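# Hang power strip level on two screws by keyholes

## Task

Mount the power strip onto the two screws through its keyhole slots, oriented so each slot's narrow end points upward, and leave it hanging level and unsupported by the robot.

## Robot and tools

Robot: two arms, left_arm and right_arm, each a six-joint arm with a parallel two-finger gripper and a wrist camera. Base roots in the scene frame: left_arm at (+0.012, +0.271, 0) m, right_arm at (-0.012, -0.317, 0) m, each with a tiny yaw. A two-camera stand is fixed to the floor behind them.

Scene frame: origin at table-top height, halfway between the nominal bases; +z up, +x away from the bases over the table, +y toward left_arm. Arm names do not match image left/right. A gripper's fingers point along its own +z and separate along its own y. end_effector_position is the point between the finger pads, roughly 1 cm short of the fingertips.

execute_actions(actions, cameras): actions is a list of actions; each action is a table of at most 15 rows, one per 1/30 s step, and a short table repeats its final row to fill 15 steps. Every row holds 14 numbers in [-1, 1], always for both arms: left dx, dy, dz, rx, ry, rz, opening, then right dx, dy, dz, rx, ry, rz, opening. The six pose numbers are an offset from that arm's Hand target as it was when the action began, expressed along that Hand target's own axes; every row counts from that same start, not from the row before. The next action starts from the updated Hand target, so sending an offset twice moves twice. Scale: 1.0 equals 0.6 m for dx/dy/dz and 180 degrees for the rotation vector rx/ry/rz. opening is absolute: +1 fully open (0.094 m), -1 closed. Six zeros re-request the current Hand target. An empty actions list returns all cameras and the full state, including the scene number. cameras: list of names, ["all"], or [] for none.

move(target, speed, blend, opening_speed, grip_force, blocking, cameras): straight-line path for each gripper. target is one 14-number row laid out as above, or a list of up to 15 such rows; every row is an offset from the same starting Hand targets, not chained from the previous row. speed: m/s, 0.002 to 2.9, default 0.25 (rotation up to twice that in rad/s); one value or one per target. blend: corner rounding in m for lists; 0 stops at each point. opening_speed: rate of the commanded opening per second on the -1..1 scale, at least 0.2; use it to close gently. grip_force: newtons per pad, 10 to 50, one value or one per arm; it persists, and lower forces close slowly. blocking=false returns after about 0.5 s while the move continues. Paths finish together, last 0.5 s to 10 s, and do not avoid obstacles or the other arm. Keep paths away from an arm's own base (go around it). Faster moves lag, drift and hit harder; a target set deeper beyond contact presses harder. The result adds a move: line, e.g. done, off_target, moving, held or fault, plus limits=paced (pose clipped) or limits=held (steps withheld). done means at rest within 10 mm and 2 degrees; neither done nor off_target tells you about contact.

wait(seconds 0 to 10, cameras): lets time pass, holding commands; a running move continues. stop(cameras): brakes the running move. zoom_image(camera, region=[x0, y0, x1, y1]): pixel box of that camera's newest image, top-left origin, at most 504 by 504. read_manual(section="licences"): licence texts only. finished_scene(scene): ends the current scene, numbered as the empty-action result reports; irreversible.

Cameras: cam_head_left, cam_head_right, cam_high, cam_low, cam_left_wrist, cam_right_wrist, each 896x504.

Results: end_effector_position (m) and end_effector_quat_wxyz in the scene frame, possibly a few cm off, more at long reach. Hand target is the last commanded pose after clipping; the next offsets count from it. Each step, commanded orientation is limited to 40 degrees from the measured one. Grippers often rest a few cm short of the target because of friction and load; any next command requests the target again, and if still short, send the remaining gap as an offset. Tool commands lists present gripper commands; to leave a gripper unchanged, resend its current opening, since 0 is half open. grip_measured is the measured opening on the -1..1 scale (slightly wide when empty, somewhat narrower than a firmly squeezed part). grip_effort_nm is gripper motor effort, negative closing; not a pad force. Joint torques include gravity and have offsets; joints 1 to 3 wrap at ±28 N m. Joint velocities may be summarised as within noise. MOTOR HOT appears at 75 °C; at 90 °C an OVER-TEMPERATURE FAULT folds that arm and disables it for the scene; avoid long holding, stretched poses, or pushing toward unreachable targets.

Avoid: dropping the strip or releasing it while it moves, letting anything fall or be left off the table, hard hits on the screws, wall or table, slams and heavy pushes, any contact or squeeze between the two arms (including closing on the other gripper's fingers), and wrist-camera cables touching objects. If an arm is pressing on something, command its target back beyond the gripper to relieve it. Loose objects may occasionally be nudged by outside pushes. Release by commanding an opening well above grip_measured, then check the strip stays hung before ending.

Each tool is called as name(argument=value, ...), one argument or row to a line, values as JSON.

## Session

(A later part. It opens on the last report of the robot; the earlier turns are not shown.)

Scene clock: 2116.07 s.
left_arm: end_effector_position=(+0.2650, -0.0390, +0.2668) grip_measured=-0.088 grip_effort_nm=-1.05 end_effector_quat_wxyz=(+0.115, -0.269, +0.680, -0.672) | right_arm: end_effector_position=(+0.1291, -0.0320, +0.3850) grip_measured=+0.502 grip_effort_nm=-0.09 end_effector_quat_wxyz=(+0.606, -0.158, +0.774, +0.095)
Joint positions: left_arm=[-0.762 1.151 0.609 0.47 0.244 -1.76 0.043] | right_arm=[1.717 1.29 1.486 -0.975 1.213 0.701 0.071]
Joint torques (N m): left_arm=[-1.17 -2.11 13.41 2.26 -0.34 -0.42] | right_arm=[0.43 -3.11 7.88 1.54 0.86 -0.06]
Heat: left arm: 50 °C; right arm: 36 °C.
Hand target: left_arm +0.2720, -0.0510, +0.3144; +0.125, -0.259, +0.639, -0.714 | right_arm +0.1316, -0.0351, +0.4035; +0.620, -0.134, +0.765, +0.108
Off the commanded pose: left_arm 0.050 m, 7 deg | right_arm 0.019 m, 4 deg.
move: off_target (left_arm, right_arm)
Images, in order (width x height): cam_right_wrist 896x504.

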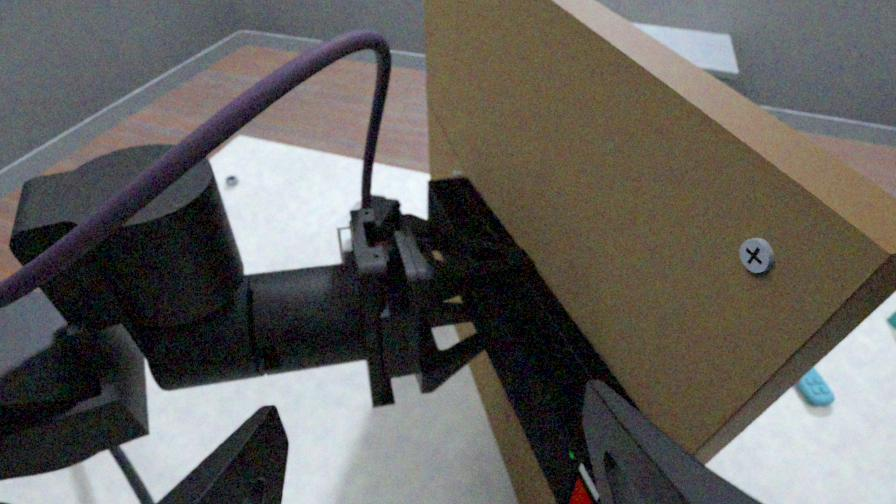

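move(
  target=[-0.01,0,0.004,0,0,0,-0.3,0,0,0,0,0,0,0.5],
  speed=0.04,
)

move(
  target=[-0.01,0,0.005,0,0,0,-0.3,0,0,0,0,0,0,0.5],
  speed=0.04,
)

move(
  target=[-0.01,0,0.005,0,0,0,-0.3,0,0,0,0,0,0,0.5],
  speed=0.04,
  cameras=["cam_right_wrist"],
)

zoom_image(
  camera="cam_right_wrist",
  region=[400, 130, 500, 230],
)

Scene clock: 2123.20 s.
left_arm: end_effector_position=(+0.2657, -0.0389, +0.2664) grip_measured=-0.088 grip_effort_nm=-1.05 end_effector_quat_wxyz=(+0.113, -0.268, +0.681, -0.672) | right_arm: end_effector_position=(+0.1291, -0.0320, +0.3850) grip_measured=+0.502 grip_effort_nm=-0.09 end_effector_quat_wxyz=(+0.606, -0.158, +0.774, +0.095)
Joint positions: left_arm=[-0.756 1.154 0.61 0.47 0.254 -1.761 0.043] | right_arm=[1.717 1.29 1.486 -0.975 1.213 0.701 0.071]
Joint torques (N m): left_arm=[0.06 -1.22 13.71 2.4 -0.2 -0.43] | right_arm=[0.39 -2.99 7.91 1.56 0.8 -0.13]
Heat: left arm: 50 °C; right arm: 36 °C.
Hand target: left_arm +0.2783, -0.0500, +0.3132; +0.125, -0.259, +0.639, -0.714 | right_arm +0.1316, -0.0351, +0.4035; +0.620, -0.134, +0.765, +0.108
Off the commanded pose: left_arm 0.050 m, 7 deg | right_arm 0.019 m, 4 deg.
move: off_target (left_arm, right_arm)

Scene clock: 2124.20 s.
left_arm: end_effector_position=(+0.2657, -0.0393, +0.2657) grip_measured=-0.088 grip_effort_nm=-1.05 end_effector_quat_wxyz=(+0.105, -0.263, +0.684, -0.672) | right_arm: end_effector_position=(+0.1291, -0.0320, +0.3850) grip_measured=+0.502 grip_effort_nm=-0.09 end_effector_quat_wxyz=(+0.606, -0.158, +0.774, +0.095)
Joint positions: left_arm=[-0.742 1.161 0.613 0.47 0.288 -1.762 0.043] | right_arm=[1.717 1.29 1.486 -0.975 1.213 0.701 0.071]
Joint torques (N m): left_arm=[0.53 -0.43 13.98 2.51 -0.33 -0.41] | right_arm=[0.42 -3.06 7.87 1.53 0.84 -0.11]
Heat: left arm: 50 °C; right arm: 36 °C.
Hand target: left_arm +0.2848, -0.0495, +0.3121; +0.125, -0.259, +0.639, -0.714 | right_arm +0.1316, -0.0351, +0.4035; +0.620, -0.134, +0.765, +0.108
Off the commanded pose: left_arm 0.051 m, 7 deg | right_arm 0.019 m, 4 deg.
move: off_target (left_arm, right_arm)

Scene clock: 2125.43 s.
left_arm: end_effector_position=(+0.2662, -0.0391, +0.2652) grip_measured=-0.088 grip_effort_nm=-1.05 end_effector_quat_wxyz=(+0.095, -0.257, +0.687, -0.673) | right_arm: end_effector_position=(+0.1291, -0.0320, +0.3850) grip_measured=+0.502 grip_effort_nm=-0.09 end_effector_quat_wxyz=(+0.606, -0.158, +0.774, +0.095)
Joint positions: left_arm=[-0.722 1.168 0.618 0.47 0.331 -1.762 0.043] | right_arm=[1.717 1.29 1.486 -0.975 1.213 0.701 0.071]
Joint torques (N m): left_arm=[0.54 0.06 14.05 2.61 -0.59 -0.43] | right_arm=[0.42 -3.06 7.99 1.55 0.81 -0.08]
Heat: left arm: 50 °C; right arm: 36 °C.
Hand target: left_arm +0.2915, -0.0490, +0.3110; +0.125, -0.259, +0.639, -0.714 | right_arm +0.1316, -0.0351, +0.4035; +0.620, -0.134, +0.765, +0.108
Off the commanded pose: left_arm 0.053 m, 8 deg | right_arm 0.019 m, 4 deg.
move: off_target (left_arm, right_arm)
Images, in order (width x height): cam_right_wrist 896x504.

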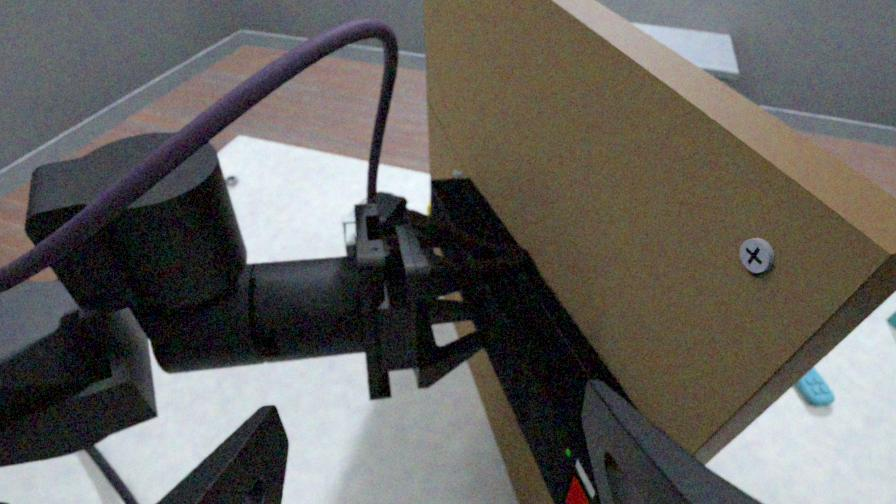

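Scaled by 5.040.

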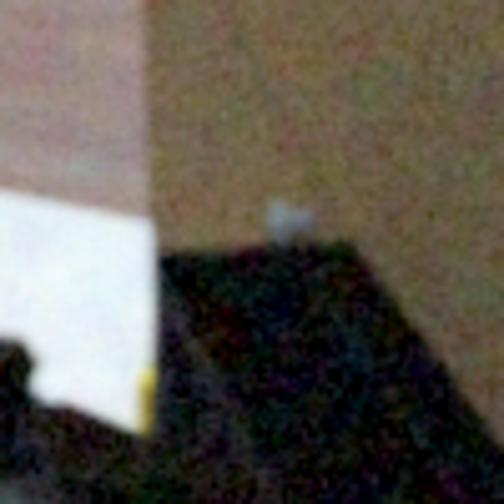

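zoom_image(
  camera="cam_right_wrist",
  region=[420, 160, 560, 300],
)

Scaled by 3.600.

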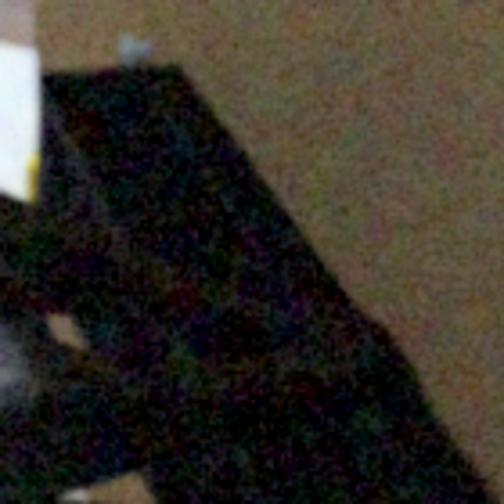

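move(
  target=[0,0,-0.02,0,0,0,-0.3,0,0,0,0,0,0,0.5],
  speed=0.04,
  cameras=["cam_right_wrist"],
)

zoom_image(
  camera="cam_right_wrist",
  region=[400, 130, 500, 230],
)

Scene clock: 2166.97 s.
left_arm: end_effector_position=(+0.2659, -0.0390, +0.2658) grip_measured=-0.088 grip_effort_nm=-1.05 end_effector_quat_wxyz=(+0.095, -0.256, +0.687, -0.674) | right_arm: end_effector_position=(+0.1291, -0.0320, +0.3850) grip_measured=+0.502 grip_effort_nm=-0.09 end_effector_quat_wxyz=(+0.606, -0.158, +0.774, +0.095)
Joint positions: left_arm=[-0.722 1.167 0.618 0.47 0.332 -1.762 0.043] | right_arm=[1.717 1.29 1.486 -0.975 1.213 0.701 0.071]
Joint torques (N m): left_arm=[0.76 -2.4 11.88 2.47 -0.47 -0.45] | right_arm=[0.44 -3.03 7.95 1.56 0.81 -0.09]
Heat: left arm: 51 °C; right arm: 36 °C.
Hand target: left_arm +0.2851, -0.0389, +0.3104; +0.125, -0.259, +0.639, -0.714 | right_arm +0.1316, -0.0351, +0.4035; +0.620, -0.134, +0.765, +0.108
Off the commanded pose: left_arm 0.049 m, 8 deg | right_arm 0.019 m, 4 deg.
move: off_target (left_arm, right_arm)
Images, in order (width x height): cam_right_wrist 896x504.

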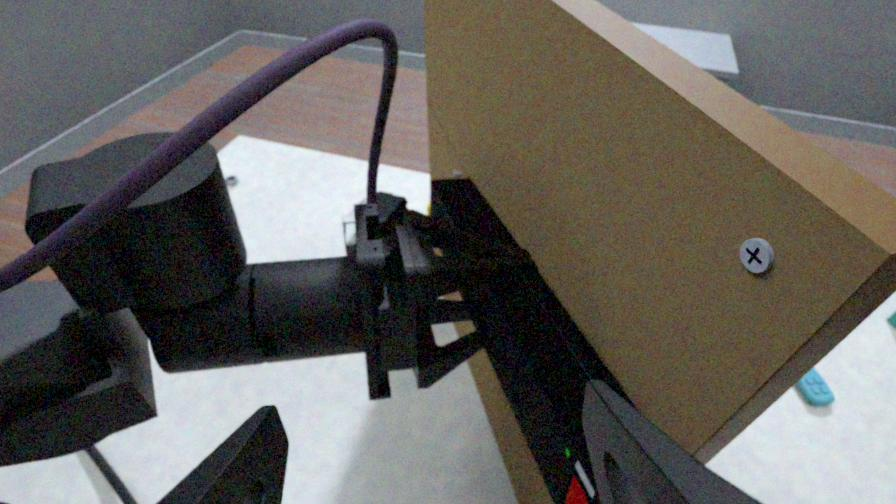

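Scaled by 5.040.

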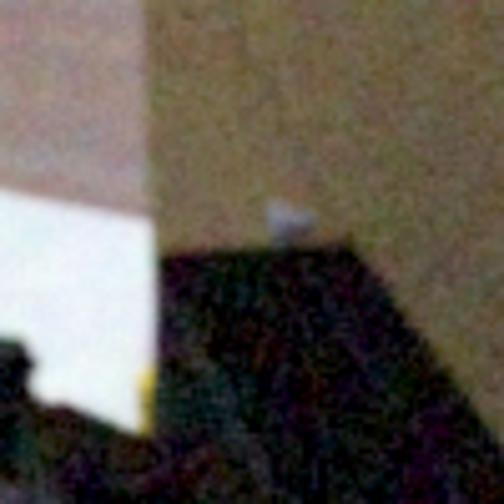

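move(
  target=[0,0,-0.01,0,0,0,-0.3,0,0,0,0,0,0,0.5],
  speed=0.04,
)

move(
  target=[0,0,-0.006,0,0,0,-0.3,0,0,0,0,0,0,0.5],
  speed=0.04,
  cameras=["cam_right_wrist"],
)

zoom_image(
  camera="cam_right_wrist",
  region=[400, 130, 500, 230],
)

Scene clock: 2172.90 s.
left_arm: end_effector_position=(+0.2657, -0.0389, +0.2664) grip_measured=-0.088 grip_effort_nm=-1.05 end_effector_quat_wxyz=(+0.095, -0.256, +0.686, -0.674) | right_arm: end_effector_position=(+0.1291, -0.0320, +0.3850) grip_measured=+0.502 grip_effort_nm=-0.08 end_effector_quat_wxyz=(+0.606, -0.158, +0.774, +0.095)
Joint positions: left_arm=[-0.722 1.165 0.618 0.47 0.332 -1.763 0.043] | right_arm=[1.717 1.29 1.486 -0.975 1.213 0.701 0.071]
Joint torques (N m): left_arm=[1.16 -3.74 10.81 2.38 -0.41 -0.44] | right_arm=[0.35 -2.92 7.95 1.53 0.83 -0.06]
Heat: left arm: 50 °C; right arm: 36 °C.
Hand target: left_arm +0.2820, -0.0338, +0.3101; +0.125, -0.259, +0.639, -0.714 | right_arm +0.1316, -0.0351, +0.4035; +0.620, -0.134, +0.765, +0.108
Off the commanded pose: left_arm 0.047 m, 8 deg | right_arm 0.019 m, 4 deg.
move: off_target (left_arm, right_arm)

Scene clock: 2173.90 s.
left_arm: end_effector_position=(+0.2671, -0.0377, +0.2664) grip_measured=-0.088 grip_effort_nm=-1.05 end_effector_quat_wxyz=(+0.095, -0.260, +0.685, -0.674) | right_arm: end_effector_position=(+0.1291, -0.0320, +0.3850) grip_measured=+0.502 grip_effort_nm=-0.09 end_effector_quat_wxyz=(+0.606, -0.158, +0.774, +0.095)
Joint positions: left_arm=[-0.718 1.165 0.618 0.47 0.332 -1.769 0.043] | right_arm=[1.717 1.29 1.486 -0.975 1.213 0.701 0.071]
Joint torques (N m): left_arm=[1.17 -4.63 10.15 2.33 -0.37 -0.36] | right_arm=[0.51 -2.97 7.82 1.57 0.82 -0.12]
Heat: left arm: 50 °C; right arm: 36 °C.
Hand target: left_arm +0.2801, -0.0307, +0.3099; +0.125, -0.259, +0.639, -0.714 | right_arm +0.1316, -0.0351, +0.4035; +0.620, -0.134, +0.765, +0.108
Off the commanded pose: left_arm 0.046 m, 8 deg | right_arm 0.019 m, 4 deg.
move: off_target (left_arm, right_arm)
Images, in order (width x height): cam_right_wrist 896x504.

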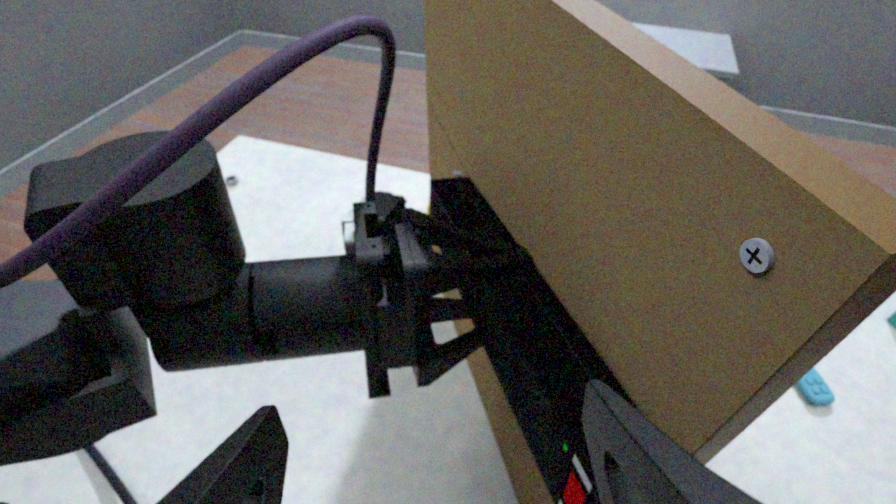

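Scaled by 5.040.

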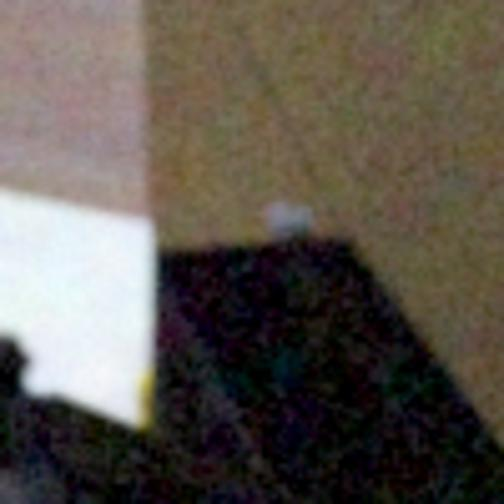

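move(
  target=[-0.008,0,0,0,0,0,-0.3,0,0,0,0,0,0,0.5],
  speed=0.04,
)

move(
  target=[-0.008,0,0.003,0,0,0,-0.3,0,0,0,0,0,0,0.5],
  speed=0.04,
  cameras=["cam_right_wrist"],
)

zoom_image(
  camera="cam_right_wrist",
  region=[400, 130, 500, 230],
)

Scene clock: 2180.70 s.
left_arm: end_effector_position=(+0.2795, -0.0273, +0.2671) grip_measured=-0.088 grip_effort_nm=-1.05 end_effector_quat_wxyz=(+0.109, -0.273, +0.679, -0.673) | right_arm: end_effector_position=(+0.1291, -0.0320, +0.3850) grip_measured=+0.502 grip_effort_nm=-0.08 end_effector_quat_wxyz=(+0.606, -0.158, +0.774, +0.095)
Joint positions: left_arm=[-0.678 1.165 0.62 0.47 0.331 -1.769 0.043] | right_arm=[1.717 1.29 1.486 -0.975 1.213 0.701 0.071]
Joint torques (N m): left_arm=[0.5 -3.96 10.21 2.41 -0.12 -0.37] | right_arm=[0.43 -3.18 7.88 1.53 0.82 -0.09]
Heat: left arm: 50 °C; right arm: 36 °C.
Hand target: left_arm +0.2840, -0.0283, +0.3089; +0.124, -0.259, +0.639, -0.714 | right_arm +0.1316, -0.0351, +0.4035; +0.620, -0.134, +0.765, +0.108
Off the commanded pose: left_arm 0.042 m, 7 deg | right_arm 0.019 m, 4 deg.
move: off_target (left_arm, right_arm)

Scene clock: 2181.70 s.
left_arm: end_effector_position=(+0.2840, -0.0232, +0.2671) grip_measured=-0.088 grip_effort_nm=-1.05 end_effector_quat_wxyz=(+0.114, -0.279, +0.677, -0.672) | right_arm: end_effector_position=(+0.1291, -0.0320, +0.3850) grip_measured=+0.502 grip_effort_nm=-0.09 end_effector_quat_wxyz=(+0.606, -0.158, +0.774, +0.095)
Joint positions: left_arm=[-0.662 1.165 0.62 0.47 0.331 -1.769 0.043] | right_arm=[1.717 1.29 1.486 -0.975 1.213 0.701 0.071]
Joint torques (N m): left_arm=[0.54 -3 10.63 2.52 0.06 -0.33] | right_arm=[0.47 -3 7.94 1.54 0.81 -0.11]
Heat: left arm: 50 °C; right arm: 36 °C.
Hand target: left_arm +0.2890, -0.0274, +0.3080; +0.124, -0.259, +0.639, -0.714 | right_arm +0.1316, -0.0351, +0.4035; +0.620, -0.134, +0.765, +0.108
Off the commanded pose: left_arm 0.041 m, 7 deg | right_arm 0.019 m, 4 deg.
move: off_target (left_arm, right_arm)
Images, in order (width x height): cam_right_wrist 896x504.

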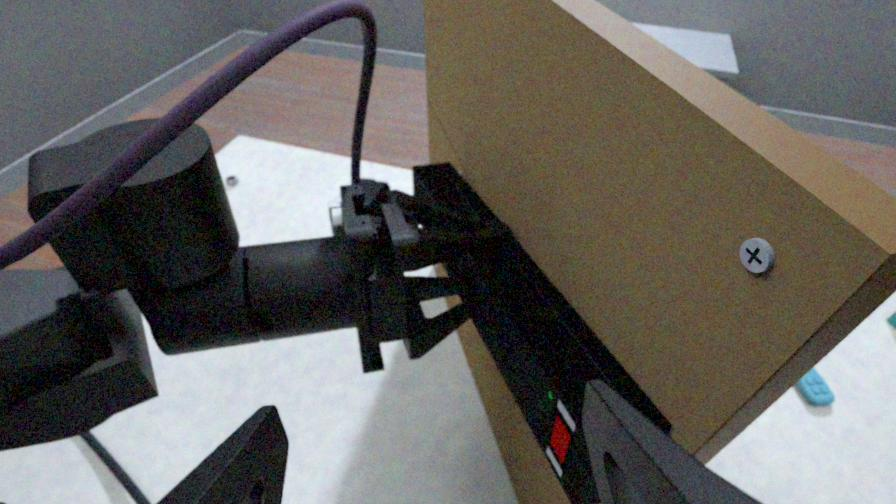

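Scaled by 5.040.

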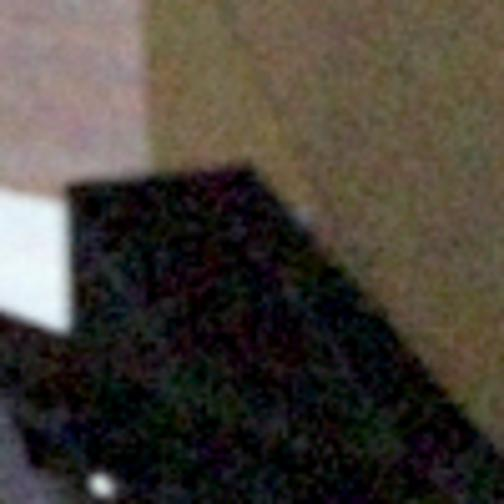

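move(
  target=[
    [0,-0.02,-0.03,0,0,0,-0.3,0,0,0,0,0,0,0.5],
    [-0.078,-0.03,-0.03,0,0,0.067,-0.3,0,0,0,0,0,0,0.5],
  ],
  speed=0.1,
)

Scene clock: 2275.43 s.
left_arm: end_effector_position=(+0.3171, +0.0188, +0.2702) grip_measured=-0.088 grip_effort_nm=-1.05 end_effector_quat_wxyz=(+0.172, -0.228, +0.693, -0.662) | right_arm: end_effector_position=(+0.1291, -0.0320, +0.3850) grip_measured=+0.502 grip_effort_nm=-0.09 end_effector_quat_wxyz=(+0.606, -0.158, +0.774, +0.095)
Joint positions: left_arm=[-0.438 1.184 0.638 0.47 0.542 -1.595 0.043] | right_arm=[1.717 1.29 1.486 -0.975 1.213 0.701 0.071]
Joint torques (N m): left_arm=[0.5 -3.3 11.75 2.32 0.18 -0.05] | right_arm=[0.42 -3.12 7.87 1.55 0.81 -0.09]
Heat: left arm: 53 °C; right arm: 35 °C.
Hand target: left_arm +0.3213, +0.0144, +0.3148; +0.199, -0.190, +0.662, -0.697 | right_arm +0.1316, -0.0351, +0.4035; +0.620, -0.134, +0.765, +0.108
Off the commanded pose: left_arm 0.045 m, 8 deg | right_arm 0.019 m, 4 deg.
move: off_target (left_arm, right_arm)

move(
  target=[
    [0.004,-0.04,0.01,0,0,0.015,-0.3,0,0,0,0,0,0,0.5],
    [0.006,0.03,0.02,0,0,0.012,-0.3,0,0,0,0,0,0,0.5],
  ],
  speed=0.08,
)

Scene clock: 2284.27 s.
left_arm: end_effector_position=(+0.3254, +0.0057, +0.2722) grip_measured=-0.088 grip_effort_nm=-1.05 end_effector_quat_wxyz=(+0.189, -0.201, +0.694, -0.665) | right_arm: end_effector_position=(+0.1291, -0.0320, +0.3850) grip_measured=+0.502 grip_effort_nm=-0.08 end_effector_quat_wxyz=(+0.606, -0.158, +0.774, +0.095)
Joint positions: left_arm=[-0.463 1.254 0.669 0.533 0.531 -1.55 0.043] | right_arm=[1.717 1.29 1.486 -0.975 1.213 0.701 0.071]
Joint torques (N m): left_arm=[-0.64 -3.74 7.43 2.67 -0.14 -0.13] | right_arm=[0.59 -3.11 7.95 1.55 0.83 -0.11]
Heat: left arm: 52 °C; right arm: 35 °C.
Hand target: left_arm +0.3251, +0.0016, +0.2975; +0.212, -0.178, +0.666, -0.693 | right_arm +0.1316, -0.0351, +0.4035; +0.620, -0.134, +0.765, +0.108
Off the commanded pose: left_arm 0.026 m, 6 deg | right_arm 0.019 m, 4 deg.
move: off_target (left_arm, right_arm)

move(
  target=[0.008,-0.003,0.012,0,0,0,-0.3,0,0,0,0,0,0,0.5],
  speed=0.05,
  cameras=["cam_right_wrist"],
)

zoom_image(
  camera="cam_right_wrist",
  region=[400, 80, 520, 200],
)

zoom_image(
  camera="cam_right_wrist",
  region=[490, 260, 610, 400],
)

Scene clock: 2291.20 s.
left_arm: end_effector_position=(+0.3247, +0.0020, +0.2713) grip_measured=-0.088 grip_effort_nm=-1.05 end_effector_quat_wxyz=(+0.190, -0.202, +0.694, -0.664) | right_arm: end_effector_position=(+0.1291, -0.0320, +0.3850) grip_measured=+0.502 grip_effort_nm=-0.09 end_effector_quat_wxyz=(+0.606, -0.158, +0.774, +0.095)
Joint positions: left_arm=[-0.48 1.259 0.669 0.537 0.511 -1.55 0.043] | right_arm=[1.717 1.29 1.486 -0.975 1.213 0.701 0.071]
Joint torques (N m): left_arm=[-1.77 -3.11 8.65 2.55 -0.24 -0.16] | right_arm=[0.46 -3.03 7.88 1.54 0.81 -0.11]
Heat: left arm: 54 °C; right arm: 35 °C.
Hand target: left_arm +0.3247, -0.0070, +0.2994; +0.212, -0.178, +0.666, -0.693 | right_arm +0.1316, -0.0351, +0.4035; +0.620, -0.134, +0.765, +0.108
Off the commanded pose: left_arm 0.030 m, 6 deg | right_arm 0.019 m, 4 deg.
move: off_target (left_arm, right_arm)
Images, in order (width x height): cam_right_wrist 896x504.

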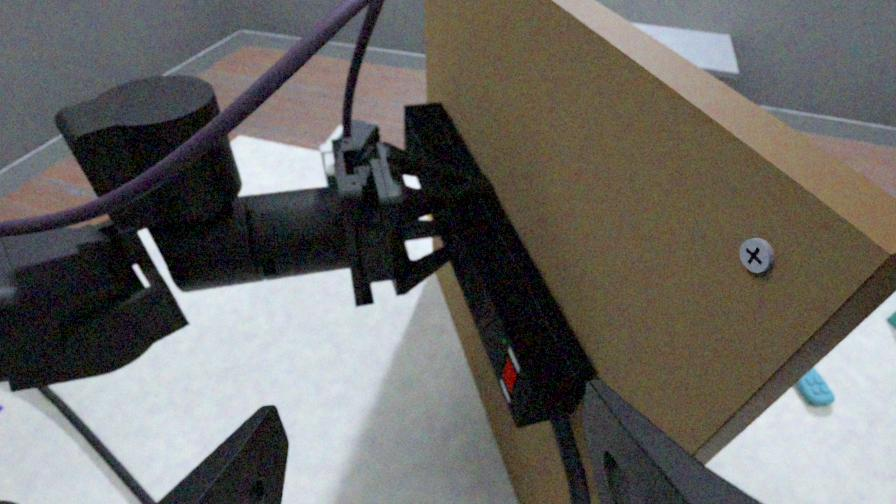

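Scaled by 4.200.

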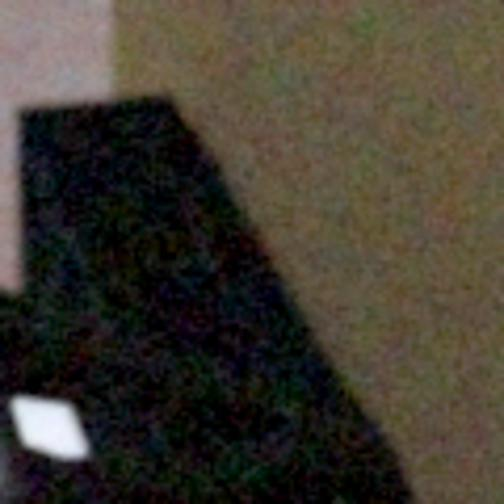

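Scaled by 3.600.

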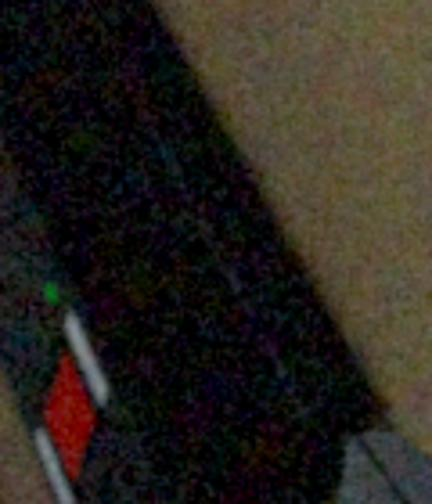

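move(
  target=[
    [0.0,0.0,-0.014,0,0,0,-0.3,0,0,0,0,0,0,0.5],
    [0.0,0.026,-0.014,0,0,0,-0.3,0,0,0,0,0,0,0.5],
    [0.0,0.024,-0.002,0,0,0,-0.3,0,0,0,0,0,0,0.5],
  ],
  speed=0.05,
)

Scene clock: 2324.73 s.
left_arm: end_effector_position=(+0.3241, +0.0032, +0.2571) grip_measured=-0.088 grip_effort_nm=-1.05 end_effector_quat_wxyz=(+0.192, -0.203, +0.694, -0.664) | right_arm: end_effector_position=(+0.1291, -0.0320, +0.3850) grip_measured=+0.502 grip_effort_nm=-0.09 end_effector_quat_wxyz=(+0.606, -0.158, +0.774, +0.095)
Joint positions: left_arm=[-0.48 1.279 0.62 0.608 0.506 -1.55 0.043] | right_arm=[1.717 1.29 1.486 -0.975 1.213 0.701 0.071]
Joint torques (N m): left_arm=[-1.46 -2.92 8.81 2.52 -0.15 -0.15] | right_arm=[0.43 -3.14 7.82 1.52 0.85 -0.11]
Heat: left arm: 55 °C; right arm: 35 °C.
Hand target: left_arm +0.3249, -0.0064, +0.2850; +0.212, -0.178, +0.666, -0.693 | right_arm +0.1316, -0.0351, +0.4035; +0.620, -0.134, +0.765, +0.108
Off the commanded pose: left_arm 0.029 m, 6 deg | right_arm 0.019 m, 4 deg.
move: off_target (left_arm, right_arm)

move(
  target=[
    [0.0,0.0,-0.012,0,0,0,-0.3,0,0,0,0,0,0,0.5],
    [0.009,0.0,-0.012,0,0,0,-0.3,0,0,0,0,0,0,0.5],
    [0.009,0.0,0.001,0,0,0,-0.3,0,0,0,0,0,0,0.5],
  ],
  speed=0.07,
)

move(
  target=[
    [0.0,0.0,-0.012,0,0,0,-0.3,0,0,0,0,0,0,0.5],
    [0.006,0.0,-0.012,0,0,0,-0.3,0,0,0,0,0,0,0.5],
    [0.006,0.0,0.001,0,0,0,-0.3,0,0,0,0,0,0,0.5],
  ],
  speed=0.07,
)

Scene clock: 2334.70 s.
left_arm: end_effector_position=(+0.3242, +0.0031, +0.2568) grip_measured=-0.088 grip_effort_nm=-1.05 end_effector_quat_wxyz=(+0.194, -0.205, +0.693, -0.664) | right_arm: end_effector_position=(+0.1291, -0.0320, +0.3850) grip_measured=+0.502 grip_effort_nm=-0.09 end_effector_quat_wxyz=(+0.606, -0.158, +0.774, +0.095)
Joint positions: left_arm=[-0.483 1.279 0.616 0.613 0.498 -1.55 0.043] | right_arm=[1.717 1.29 1.486 -0.975 1.213 0.701 0.071]
Joint torques (N m): left_arm=[-2.73 -3.56 8.5 2.47 -0.31 -0.14] | right_arm=[0.51 -3.17 7.91 1.54 0.84 -0.1]
Heat: left arm: 54 °C; right arm: 35 °C.
Hand target: left_arm +0.3206, -0.0097, +0.2849; +0.212, -0.178, +0.666, -0.693 | right_arm +0.1316, -0.0351, +0.4035; +0.620, -0.134, +0.765, +0.108
Off the commanded pose: left_arm 0.031 m, 6 deg | right_arm 0.019 m, 4 deg.
move: off_target (left_arm, right_arm)

Scene clock: 2336.37 s.
left_arm: end_effector_position=(+0.3240, +0.0029, +0.2561) grip_measured=-0.088 grip_effort_nm=-1.05 end_effector_quat_wxyz=(+0.199, -0.210, +0.691, -0.662) | right_arm: end_effector_position=(+0.1291, -0.0320, +0.3850) grip_measured=+0.502 grip_effort_nm=-0.08 end_effector_quat_wxyz=(+0.606, -0.158, +0.774, +0.095)
Joint positions: left_arm=[-0.494 1.274 0.61 0.615 0.473 -1.551 0.043] | right_arm=[1.717 1.29 1.486 -0.975 1.213 0.701 0.071]
Joint torques (N m): left_arm=[-3.1 -3.49 8.53 2.43 -0.16 -0.11] | right_arm=[0.44 -3.11 7.88 1.53 0.8 -0.11]
Heat: left arm: 54 °C; right arm: 35 °C.
Hand target: left_arm +0.3179, -0.0121, +0.2847; +0.212, -0.178, +0.666, -0.693 | right_arm +0.1316, -0.0351, +0.4035; +0.620, -0.134, +0.765, +0.108
Off the commanded pose: left_arm 0.033 m, 6 deg | right_arm 0.019 m, 4 deg.
move: off_target (left_arm, right_arm)

move(
  target=[0,0,-0.006,0,0,0,-0.3,0,0,0,0,0,0,0.5],
  speed=0.05,
)

move(
  target=[0,0,-0.006,0,0,0,-0.3,0,0,0,0,0,0,0.5],
  speed=0.05,
)

move(
  target=[0,0,-0.004,0,0,0,-0.3,0,0,0,0,0,0,0.5],
  speed=0.05,
)

Scene clock: 2345.53 s.
left_arm: end_effector_position=(+0.3240, +0.0029, +0.2561) grip_measured=-0.088 grip_effort_nm=-1.05 end_effector_quat_wxyz=(+0.199, -0.210, +0.691, -0.662) | right_arm: end_effector_position=(+0.1291, -0.0320, +0.3850) grip_measured=+0.502 grip_effort_nm=-0.09 end_effector_quat_wxyz=(+0.606, -0.158, +0.774, +0.095)
Joint positions: left_arm=[-0.494 1.274 0.61 0.615 0.473 -1.551 0.043] | right_arm=[1.717 1.29 1.486 -0.975 1.213 0.701 0.071]
Joint torques (N m): left_arm=[-2.5 -4.33 7.79 2.41 -0.1 -0.12] | right_arm=[0.42 -3.04 7.84 1.56 0.8 -0.08]
Heat: left arm: 53 °C; right arm: 35 °C.
Hand target: left_arm +0.3160, -0.0091, +0.2845; +0.212, -0.178, +0.666, -0.693 | right_arm +0.1316, -0.0351, +0.4035; +0.620, -0.134, +0.765, +0.108
Off the commanded pose: left_arm 0.032 m, 6 deg | right_arm 0.019 m, 4 deg.
move: off_target (left_arm, right_arm)

Scene clock: 2346.53 s.
left_arm: end_effector_position=(+0.3240, +0.0029, +0.2562) grip_measured=-0.088 grip_effort_nm=-1.05 end_effector_quat_wxyz=(+0.199, -0.209, +0.691, -0.662) | right_arm: end_effector_position=(+0.1291, -0.0320, +0.3850) grip_measured=+0.502 grip_effort_nm=-0.09 end_effector_quat_wxyz=(+0.606, -0.158, +0.774, +0.095)
Joint positions: left_arm=[-0.494 1.274 0.61 0.615 0.473 -1.551 0.043] | right_arm=[1.717 1.29 1.486 -0.975 1.213 0.701 0.071]
Joint torques (N m): left_arm=[-2.07 -5.23 7.16 2.39 -0.02 -0.12] | right_arm=[0.53 -3.04 7.9 1.52 0.82 -0.1]
Heat: left arm: 53 °C; right arm: 35 °C.
Hand target: left_arm +0.3141, -0.0060, +0.2844; +0.212, -0.178, +0.666, -0.693 | right_arm +0.1316, -0.0351, +0.4035; +0.620, -0.134, +0.765, +0.108
Off the commanded pose: left_arm 0.031 m, 6 deg | right_arm 0.019 m, 4 deg.
move: off_target (left_arm, right_arm)

Scene clock: 2347.53 s.
left_arm: end_effector_position=(+0.3238, +0.0030, +0.2569) grip_measured=-0.088 grip_effort_nm=-1.05 end_effector_quat_wxyz=(+0.199, -0.209, +0.691, -0.663) | right_arm: end_effector_position=(+0.1291, -0.0320, +0.3850) grip_measured=+0.502 grip_effort_nm=-0.09 end_effector_quat_wxyz=(+0.606, -0.158, +0.774, +0.095)
Joint positions: left_arm=[-0.494 1.273 0.61 0.616 0.473 -1.551 0.043] | right_arm=[1.717 1.29 1.486 -0.975 1.213 0.701 0.071]
Joint torques (N m): left_arm=[-1.74 -5.74 6.82 2.35 0.02 -0.11] | right_arm=[0.44 -3.06 7.91 1.53 0.81 -0.1]
Heat: left arm: 53 °C; right arm: 35 °C.
Hand target: left_arm +0.3128, -0.0040, +0.2843; +0.212, -0.178, +0.666, -0.693 | right_arm +0.1316, -0.0351, +0.4035; +0.620, -0.134, +0.765, +0.108
Off the commanded pose: left_arm 0.030 m, 6 deg | right_arm 0.019 m, 4 deg.
move: off_target (left_arm, right_arm)

move(
  target=[0,0,-0.005,0,0,0,-0.3,0,0,0,0,0,0,0.5],
  speed=0.05,
)

move(
  target=[0,0,-0.005,0,0,0,-0.3,0,0,0,0,0,0,0.5],
  speed=0.05,
)

move(
  target=[0,0,-0.005,0,0,0,-0.3,0,0,0,0,0,0,0.5],
  speed=0.05,
)

Scene clock: 2354.77 s.
left_arm: end_effector_position=(+0.3213, +0.0016, +0.2526) grip_measured=-0.088 grip_effort_nm=-1.05 end_effector_quat_wxyz=(+0.195, -0.209, +0.694, -0.661) | right_arm: end_effector_position=(+0.1291, -0.0320, +0.3850) grip_measured=+0.502 grip_effort_nm=-0.09 end_effector_quat_wxyz=(+0.606, -0.158, +0.774, +0.095)
Joint positions: left_arm=[-0.5 1.273 0.601 0.616 0.473 -1.551 0.043] | right_arm=[1.717 1.29 1.486 -0.975 1.213 0.701 0.071]
Joint torques (N m): left_arm=[-0.81 -6.52 6.83 2.34 0.11 -0.08] | right_arm=[0.53 -3.06 7.79 1.52 0.81 -0.11]
Heat: left arm: 52 °C; right arm: 35 °C.
Hand target: left_arm +0.3112, -0.0015, +0.2841; +0.212, -0.178, +0.666, -0.693 | right_arm +0.1316, -0.0351, +0.4035; +0.620, -0.134, +0.765, +0.108
Off the commanded pose: left_arm 0.033 m, 6 deg | right_arm 0.019 m, 4 deg.
move: off_target (left_arm, right_arm)

Scene clock: 2355.77 s.
left_arm: end_effector_position=(+0.3194, +0.0027, +0.2513) grip_measured=-0.088 grip_effort_nm=-1.05 end_effector_quat_wxyz=(+0.195, -0.209, +0.694, -0.661) | right_arm: end_effector_position=(+0.1291, -0.0320, +0.3850) grip_measured=+0.502 grip_effort_nm=-0.09 end_effector_quat_wxyz=(+0.606, -0.158, +0.774, +0.095)
Joint positions: left_arm=[-0.5 1.265 0.592 0.616 0.473 -1.551 0.043] | right_arm=[1.717 1.29 1.486 -0.975 1.213 0.701 0.071]
Joint torques (N m): left_arm=[-0.4 -6.71 6.98 2.31 0.16 -0.11] | right_arm=[0.32 -3 7.9 1.51 0.79 -0.09]
Heat: left arm: 52 °C; right arm: 35 °C.
Hand target: left_arm +0.3097, +0.0011, +0.2839; +0.212, -0.178, +0.666, -0.693 | right_arm +0.1316, -0.0351, +0.4035; +0.620, -0.134, +0.765, +0.108
Off the commanded pose: left_arm 0.034 m, 6 deg | right_arm 0.019 m, 4 deg.
move: off_target (left_arm, right_arm)

Scene clock: 2356.77 s.
left_arm: end_effector_position=(+0.3170, +0.0038, +0.2525) grip_measured=-0.088 grip_effort_nm=-1.05 end_effector_quat_wxyz=(+0.196, -0.208, +0.693, -0.662) | right_arm: end_effector_position=(+0.1291, -0.0320, +0.3850) grip_measured=+0.502 grip_effort_nm=-0.08 end_effector_quat_wxyz=(+0.606, -0.158, +0.774, +0.095)
Joint positions: left_arm=[-0.5 1.253 0.584 0.616 0.474 -1.551 0.043] | right_arm=[1.717 1.29 1.486 -0.975 1.213 0.701 0.071]
Joint torques (N m): left_arm=[-0.01 -6.68 6.91 2.26 0.17 -0.12] | right_arm=[0.32 -3.12 7.92 1.54 0.84 -0.12]
Heat: left arm: 52 °C; right arm: 35 °C.
Hand target: left_arm +0.3081, +0.0036, +0.2838; +0.212, -0.178, +0.666, -0.693 | right_arm +0.1316, -0.0351, +0.4035; +0.620, -0.134, +0.765, +0.108
Off the commanded pose: left_arm 0.033 m, 6 deg | right_arm 0.019 m, 4 deg.
move: off_target (left_arm, right_arm)

move(
  target=[
    [-0.029,-0.008,-0.008,0,0,0,-0.3,0,0,0,0,0,0,0.5],
    [-0.029,-0.006,0.024,0,0,0,-0.3,0,0,0,0,0,0,0.5],
  ],
  speed=0.06,
)

Scene clock: 2421.27 s.
left_arm: end_effector_position=(+0.3213, +0.0055, +0.2456) grip_measured=-0.088 grip_effort_nm=-1.05 end_effector_quat_wxyz=(+0.180, -0.204, +0.700, -0.660) | right_arm: end_effector_position=(+0.1291, -0.0320, +0.3850) grip_measured=+0.502 grip_effort_nm=-0.09 end_effector_quat_wxyz=(+0.606, -0.158, +0.774, +0.095)
Joint positions: left_arm=[-0.466 1.285 0.595 0.616 0.537 -1.551 0.043] | right_arm=[1.717 1.29 1.486 -0.975 1.213 0.701 0.071]
Joint torques (N m): left_arm=[-0.5 -3.84 11.52 2.34 -0.08 -0.15] | right_arm=[0.4 -3.03 7.95 1.53 0.81 -0.12]
Heat: left arm: 51 °C; right arm: 36 °C.
Hand target: left_arm +0.3302, +0.0007, +0.2887; +0.212, -0.178, +0.666, -0.693 | right_arm +0.1316, -0.0351, +0.4035; +0.620, -0.134, +0.765, +0.108
Off the commanded pose: left_arm 0.044 m, 7 deg | right_arm 0.019 m, 4 deg.
move: off_target (left_arm, right_arm)

execute_actions(
  actions=[],
  cameras=["cam_left_wrist","cam_right_wrist"],
)

Scene clock: 2452.07 s.
left_arm: end_effector_position=(+0.3213, +0.0055, +0.2456) grip_measured=-0.088 grip_effort_nm=-1.05 end_effector_quat_wxyz=(+0.180, -0.204, +0.700, -0.660) | right_arm: end_effector_position=(+0.1291, -0.0320, +0.3850) grip_measured=+0.502 grip_effort_nm=-0.08 end_effector_quat_wxyz=(+0.606, -0.158, +0.774, +0.095)
Joint positions: left_arm=[-0.466 1.285 0.595 0.616 0.537 -1.551 0.043] | right_arm=[1.717 1.29 1.486 -0.975 1.213 0.701 0.071]
Joint velocities: within noise
Joint torques (N m): left_arm=[-0.55 -3.82 11.44 2.34 -0.09 -0.17] | right_arm=[0.4 -3.08 7.88 1.54 0.83 -0.1]
Heat: left arm: 52 °C; right arm: 36 °C.
Hand target: left_arm +0.3302, +0.0007, +0.2887; +0.212, -0.178, +0.666, -0.693 | right_arm +0.1316, -0.0351, +0.4035; +0.620, -0.134, +0.765, +0.108
Tool commands: left_gripper/opening=-0.3 right_gripper/opening=+0.5
Off the commanded pose: left_arm 0.044 m, 7 deg | right_arm 0.019 m, 4 deg.
Images, in order (width x height): cam_left_wrist 896x504, cam_right_wrist 896x504.

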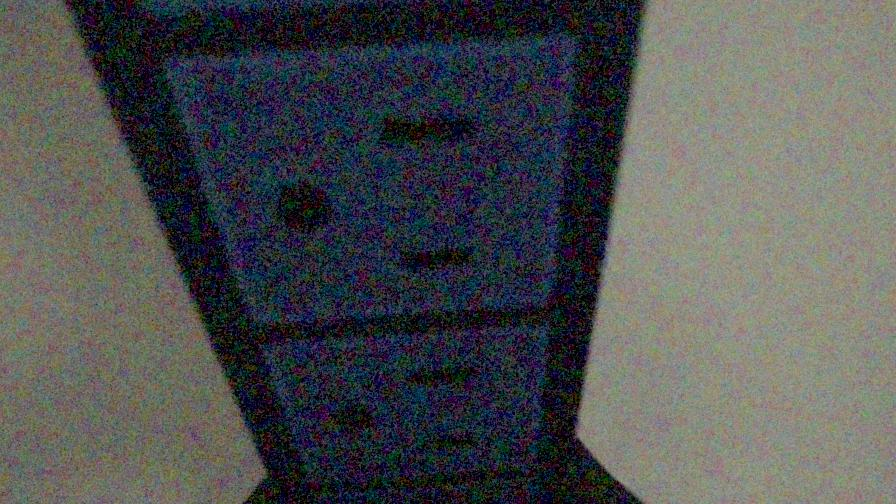

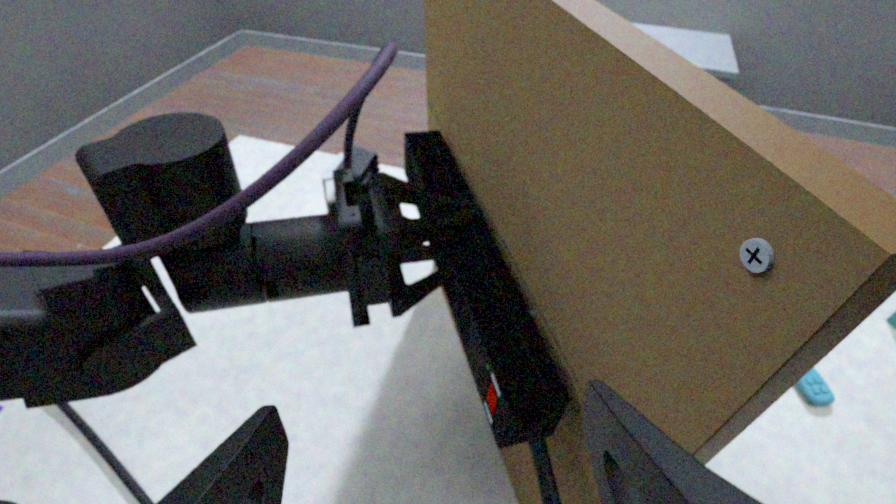

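execute_actions(
  actions=[],
  cameras=["cam_head_left","cam_head_right","cam_high","cam_low"],
)

zoom_image(
  camera="cam_low",
  region=[300, 100, 700, 400],
)

Scene clock: 2458.57 s.
left_arm: end_effector_position=(+0.3213, +0.0055, +0.2456) grip_measured=-0.088 grip_effort_nm=-1.05 end_effector_quat_wxyz=(+0.180, -0.204, +0.700, -0.660) | right_arm: end_effector_position=(+0.1291, -0.0320, +0.3850) grip_measured=+0.502 grip_effort_nm=-0.08 end_effector_quat_wxyz=(+0.606, -0.158, +0.774, +0.095)
Joint positions: left_arm=[-0.466 1.285 0.595 0.616 0.537 -1.551 0.043] | right_arm=[1.717 1.29 1.486 -0.975 1.213 0.701 0.071]
Joint velocities: within noise
Joint torques (N m): left_arm=[-0.58 -3.79 11.52 2.31 -0.1 -0.15] | right_arm=[0.39 -3.18 7.82 1.55 0.83 -0.1]
Heat: left arm: 52 °C; right arm: 36 °C.
Hand target: left_arm +0.3302, +0.0007, +0.2887; +0.212, -0.178, +0.666, -0.693 | right_arm +0.1316, -0.0351, +0.4035; +0.620, -0.134, +0.765, +0.108
Tool commands: left_gripper/opening=-0.3 right_gripper/opening=+0.5
Off the commanded pose: left_arm 0.044 m, 7 deg | right_arm 0.019 m, 4 deg.
Images, in order (width x height): cam_head_left 896x504, cam_head_right 896x504, cam_high 896x504, cam_low 896x504.

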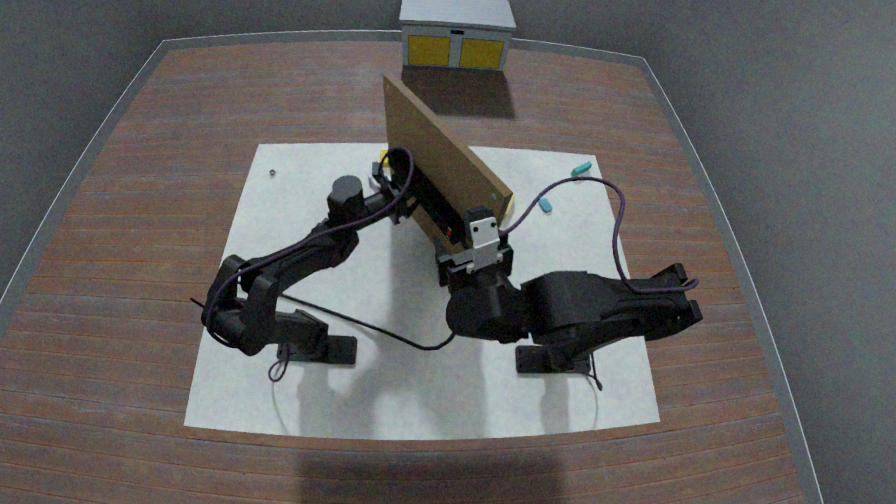

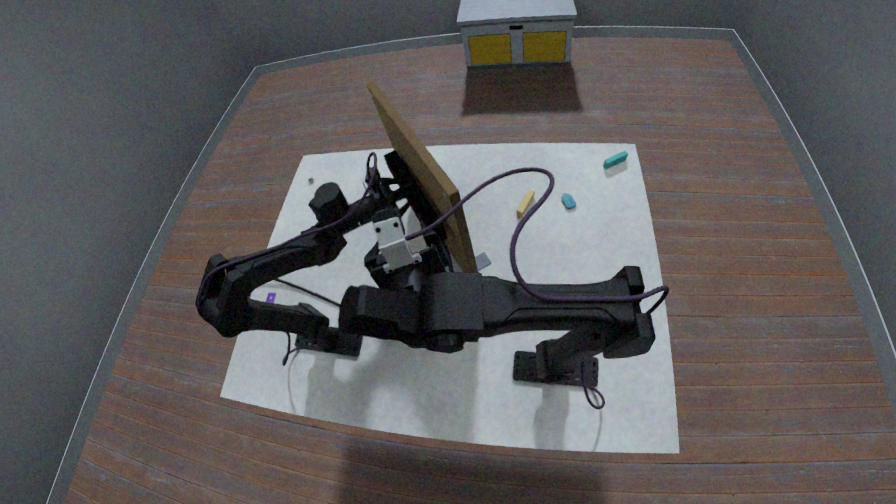

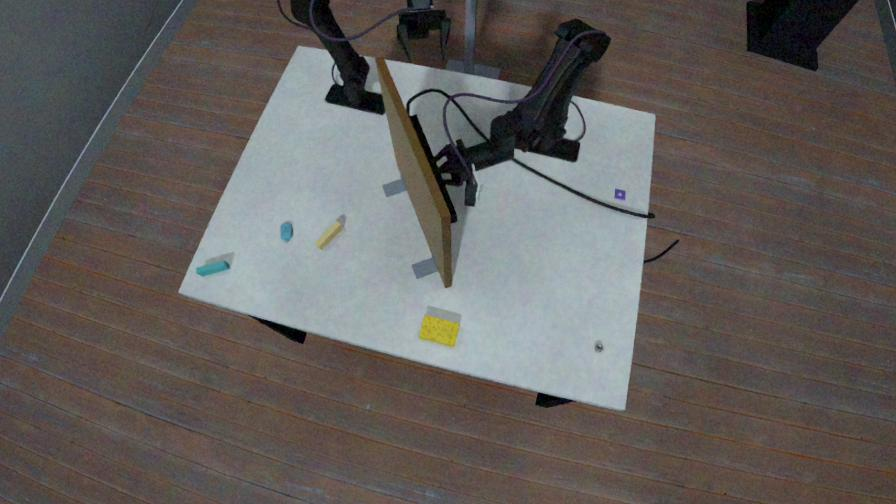

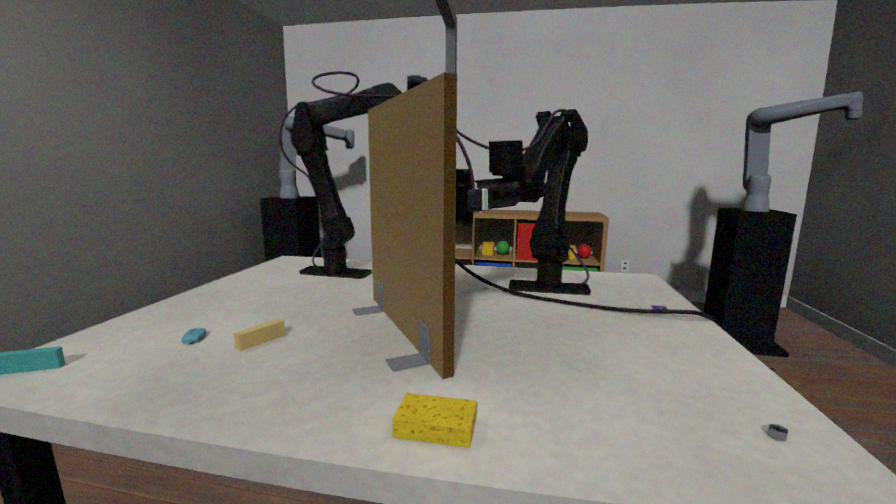

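Scaled by 1.260.

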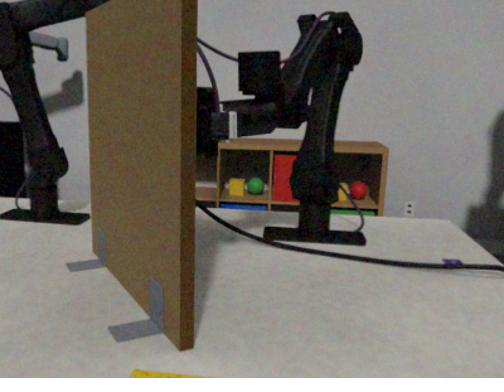

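execute_actions(
  actions=[],
  cameras=["cam_right_wrist"],
)

zoom_image(
  camera="cam_right_wrist",
  region=[380, 110, 620, 250],
)

zoom_image(
  camera="cam_right_wrist",
  region=[420, 310, 620, 460],
)

Scene clock: 2468.17 s.
left_arm: end_effector_position=(+0.3213, +0.0055, +0.2456) grip_measured=-0.088 grip_effort_nm=-1.05 end_effector_quat_wxyz=(+0.180, -0.204, +0.700, -0.660) | right_arm: end_effector_position=(+0.1291, -0.0320, +0.3850) grip_measured=+0.502 grip_effort_nm=-0.09 end_effector_quat_wxyz=(+0.606, -0.158, +0.774, +0.095)
Joint positions: left_arm=[-0.466 1.285 0.595 0.616 0.537 -1.551 0.043] | right_arm=[1.717 1.29 1.486 -0.975 1.213 0.701 0.071]
Joint velocities: within noise
Joint torques (N m): left_arm=[-0.57 -3.79 11.44 2.31 -0.08 -0.15] | right_arm=[0.4 -3.02 7.88 1.53 0.84 -0.09]
Heat: left arm: 53 °C; right arm: 36 °C.
Hand target: left_arm +0.3302, +0.0007, +0.2887; +0.212, -0.178, +0.666, -0.693 | right_arm +0.1316, -0.0351, +0.4035; +0.620, -0.134, +0.765, +0.108
Tool commands: left_gripper/opening=-0.3 right_gripper/opening=+0.5
Off the commanded pose: left_arm 0.044 m, 7 deg | right_arm 0.019 m, 4 deg.
Images, in order (width x height): cam_right_wrist 896x504.

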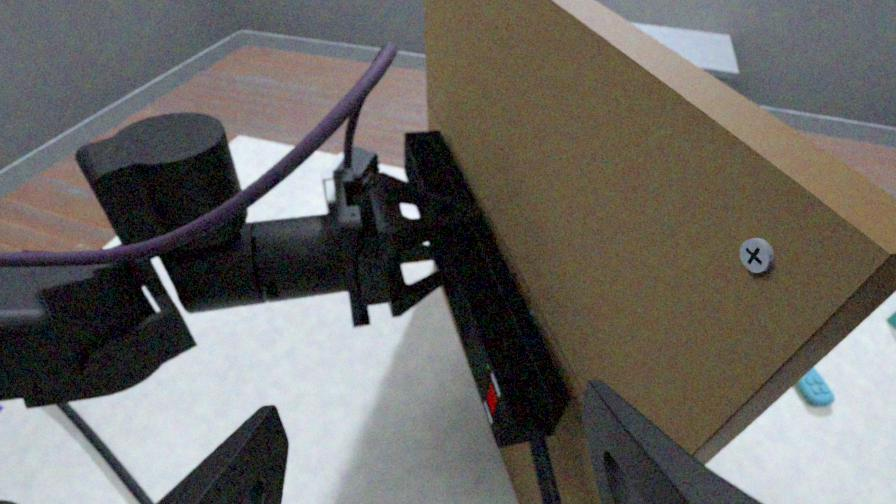

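Scaled by 2.100.

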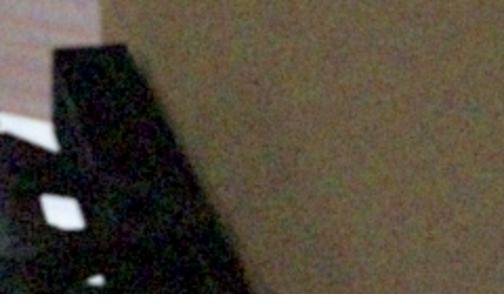

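Scaled by 2.520.

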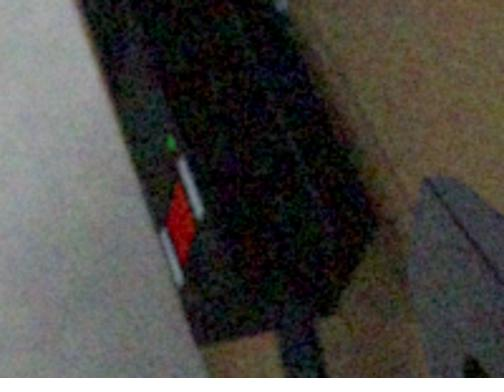

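move(
  target=[0,0.033,0,0,0,0,-0.3,0,0,0,0,0,0,0.5],
  speed=0.05,
)

Scene clock: 2512.07 s.
left_arm: end_effector_position=(+0.3280, +0.0062, +0.2443) grip_measured=-0.088 grip_effort_nm=-1.05 end_effector_quat_wxyz=(+0.188, -0.202, +0.694, -0.665) | right_arm: end_effector_position=(+0.1291, -0.0320, +0.3850) grip_measured=+0.502 grip_effort_nm=-0.09 end_effector_quat_wxyz=(+0.606, -0.158, +0.774, +0.095)
Joint positions: left_arm=[-0.457 1.32 0.59 0.679 0.537 -1.553 0.043] | right_arm=[1.717 1.29 1.486 -0.975 1.213 0.701 0.071]
Joint torques (N m): left_arm=[-0.76 -2.7 7.98 2.63 -0.09 -0.1] | right_arm=[0.28 -3.1 7.99 1.56 0.85 -0.11]
Heat: left arm: 53 °C; right arm: 36 °C.
Hand target: left_arm +0.3313, +0.0003, +0.2690; +0.212, -0.178, +0.666, -0.693 | right_arm +0.1316, -0.0351, +0.4035; +0.620, -0.134, +0.765, +0.108
Off the commanded pose: left_arm 0.026 m, 6 deg | right_arm 0.019 m, 4 deg.
move: off_target (left_arm, right_arm)

move(
  target=[0,0.03,0,0,0,0,-0.3,0,0,0,0,0,0,0.5],
  speed=0.05,
  cameras=["cam_right_wrist"],
)

zoom_image(
  camera="cam_right_wrist",
  region=[400, 110, 640, 250],
)

zoom_image(
  camera="cam_right_wrist",
  region=[420, 250, 660, 430],
)

Scene clock: 2520.53 s.
left_arm: end_effector_position=(+0.3284, +0.0060, +0.2420) grip_measured=-0.088 grip_effort_nm=-1.05 end_effector_quat_wxyz=(+0.203, -0.188, +0.677, -0.683) | right_arm: end_effector_position=(+0.1291, -0.0320, +0.3850) grip_measured=+0.502 grip_effort_nm=-0.09 end_effector_quat_wxyz=(+0.606, -0.158, +0.774, +0.095)
Joint positions: left_arm=[-0.457 1.368 0.544 0.84 0.537 -1.561 0.043] | right_arm=[1.717 1.29 1.486 -0.975 1.213 0.701 0.071]
Joint torques (N m): left_arm=[-0.73 -2.03 8.03 2 -0.16 -0.02] | right_arm=[0.39 -3.08 7.86 1.53 0.81 -0.09]
Heat: left arm: 52 °C; right arm: 36 °C.
Hand target: left_arm +0.3324, -0.0002, +0.2510; +0.212, -0.178, +0.666, -0.693 | right_arm +0.1316, -0.0351, +0.4035; +0.620, -0.134, +0.765, +0.108
Off the commanded pose: left_arm 0.012 m, 2 deg | right_arm 0.019 m, 4 deg.
move: off_target (left_arm, right_arm)
Images, in order (width x height): cam_right_wrist 896x504.

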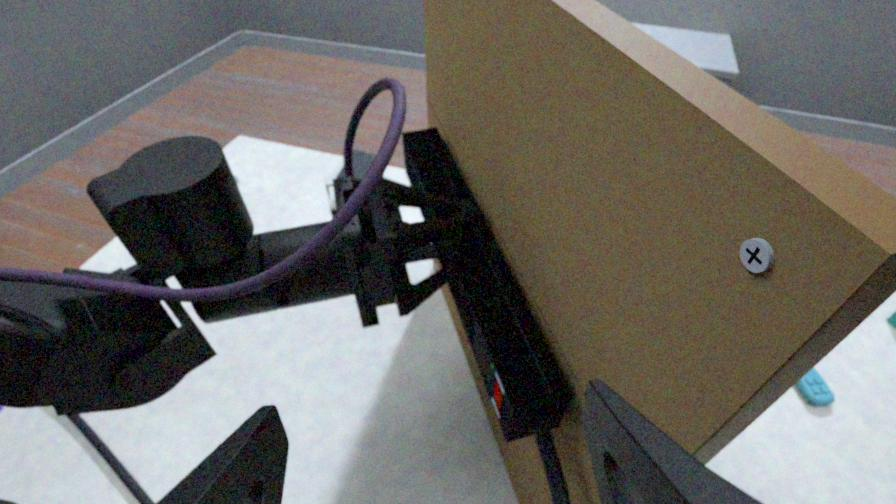

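Scaled by 2.100.

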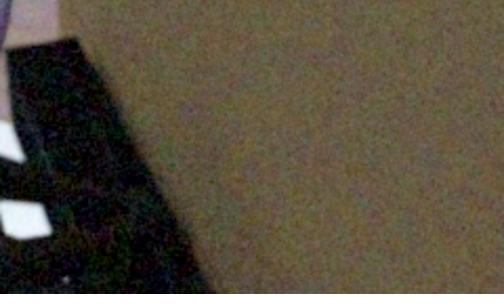

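Scaled by 2.100.

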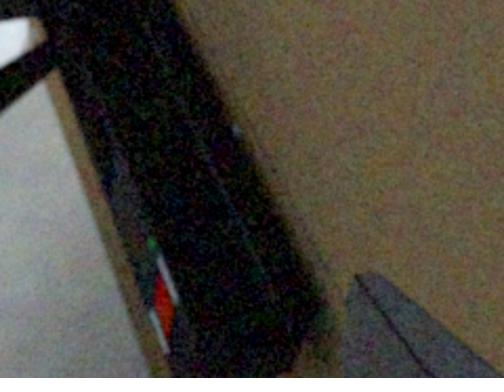

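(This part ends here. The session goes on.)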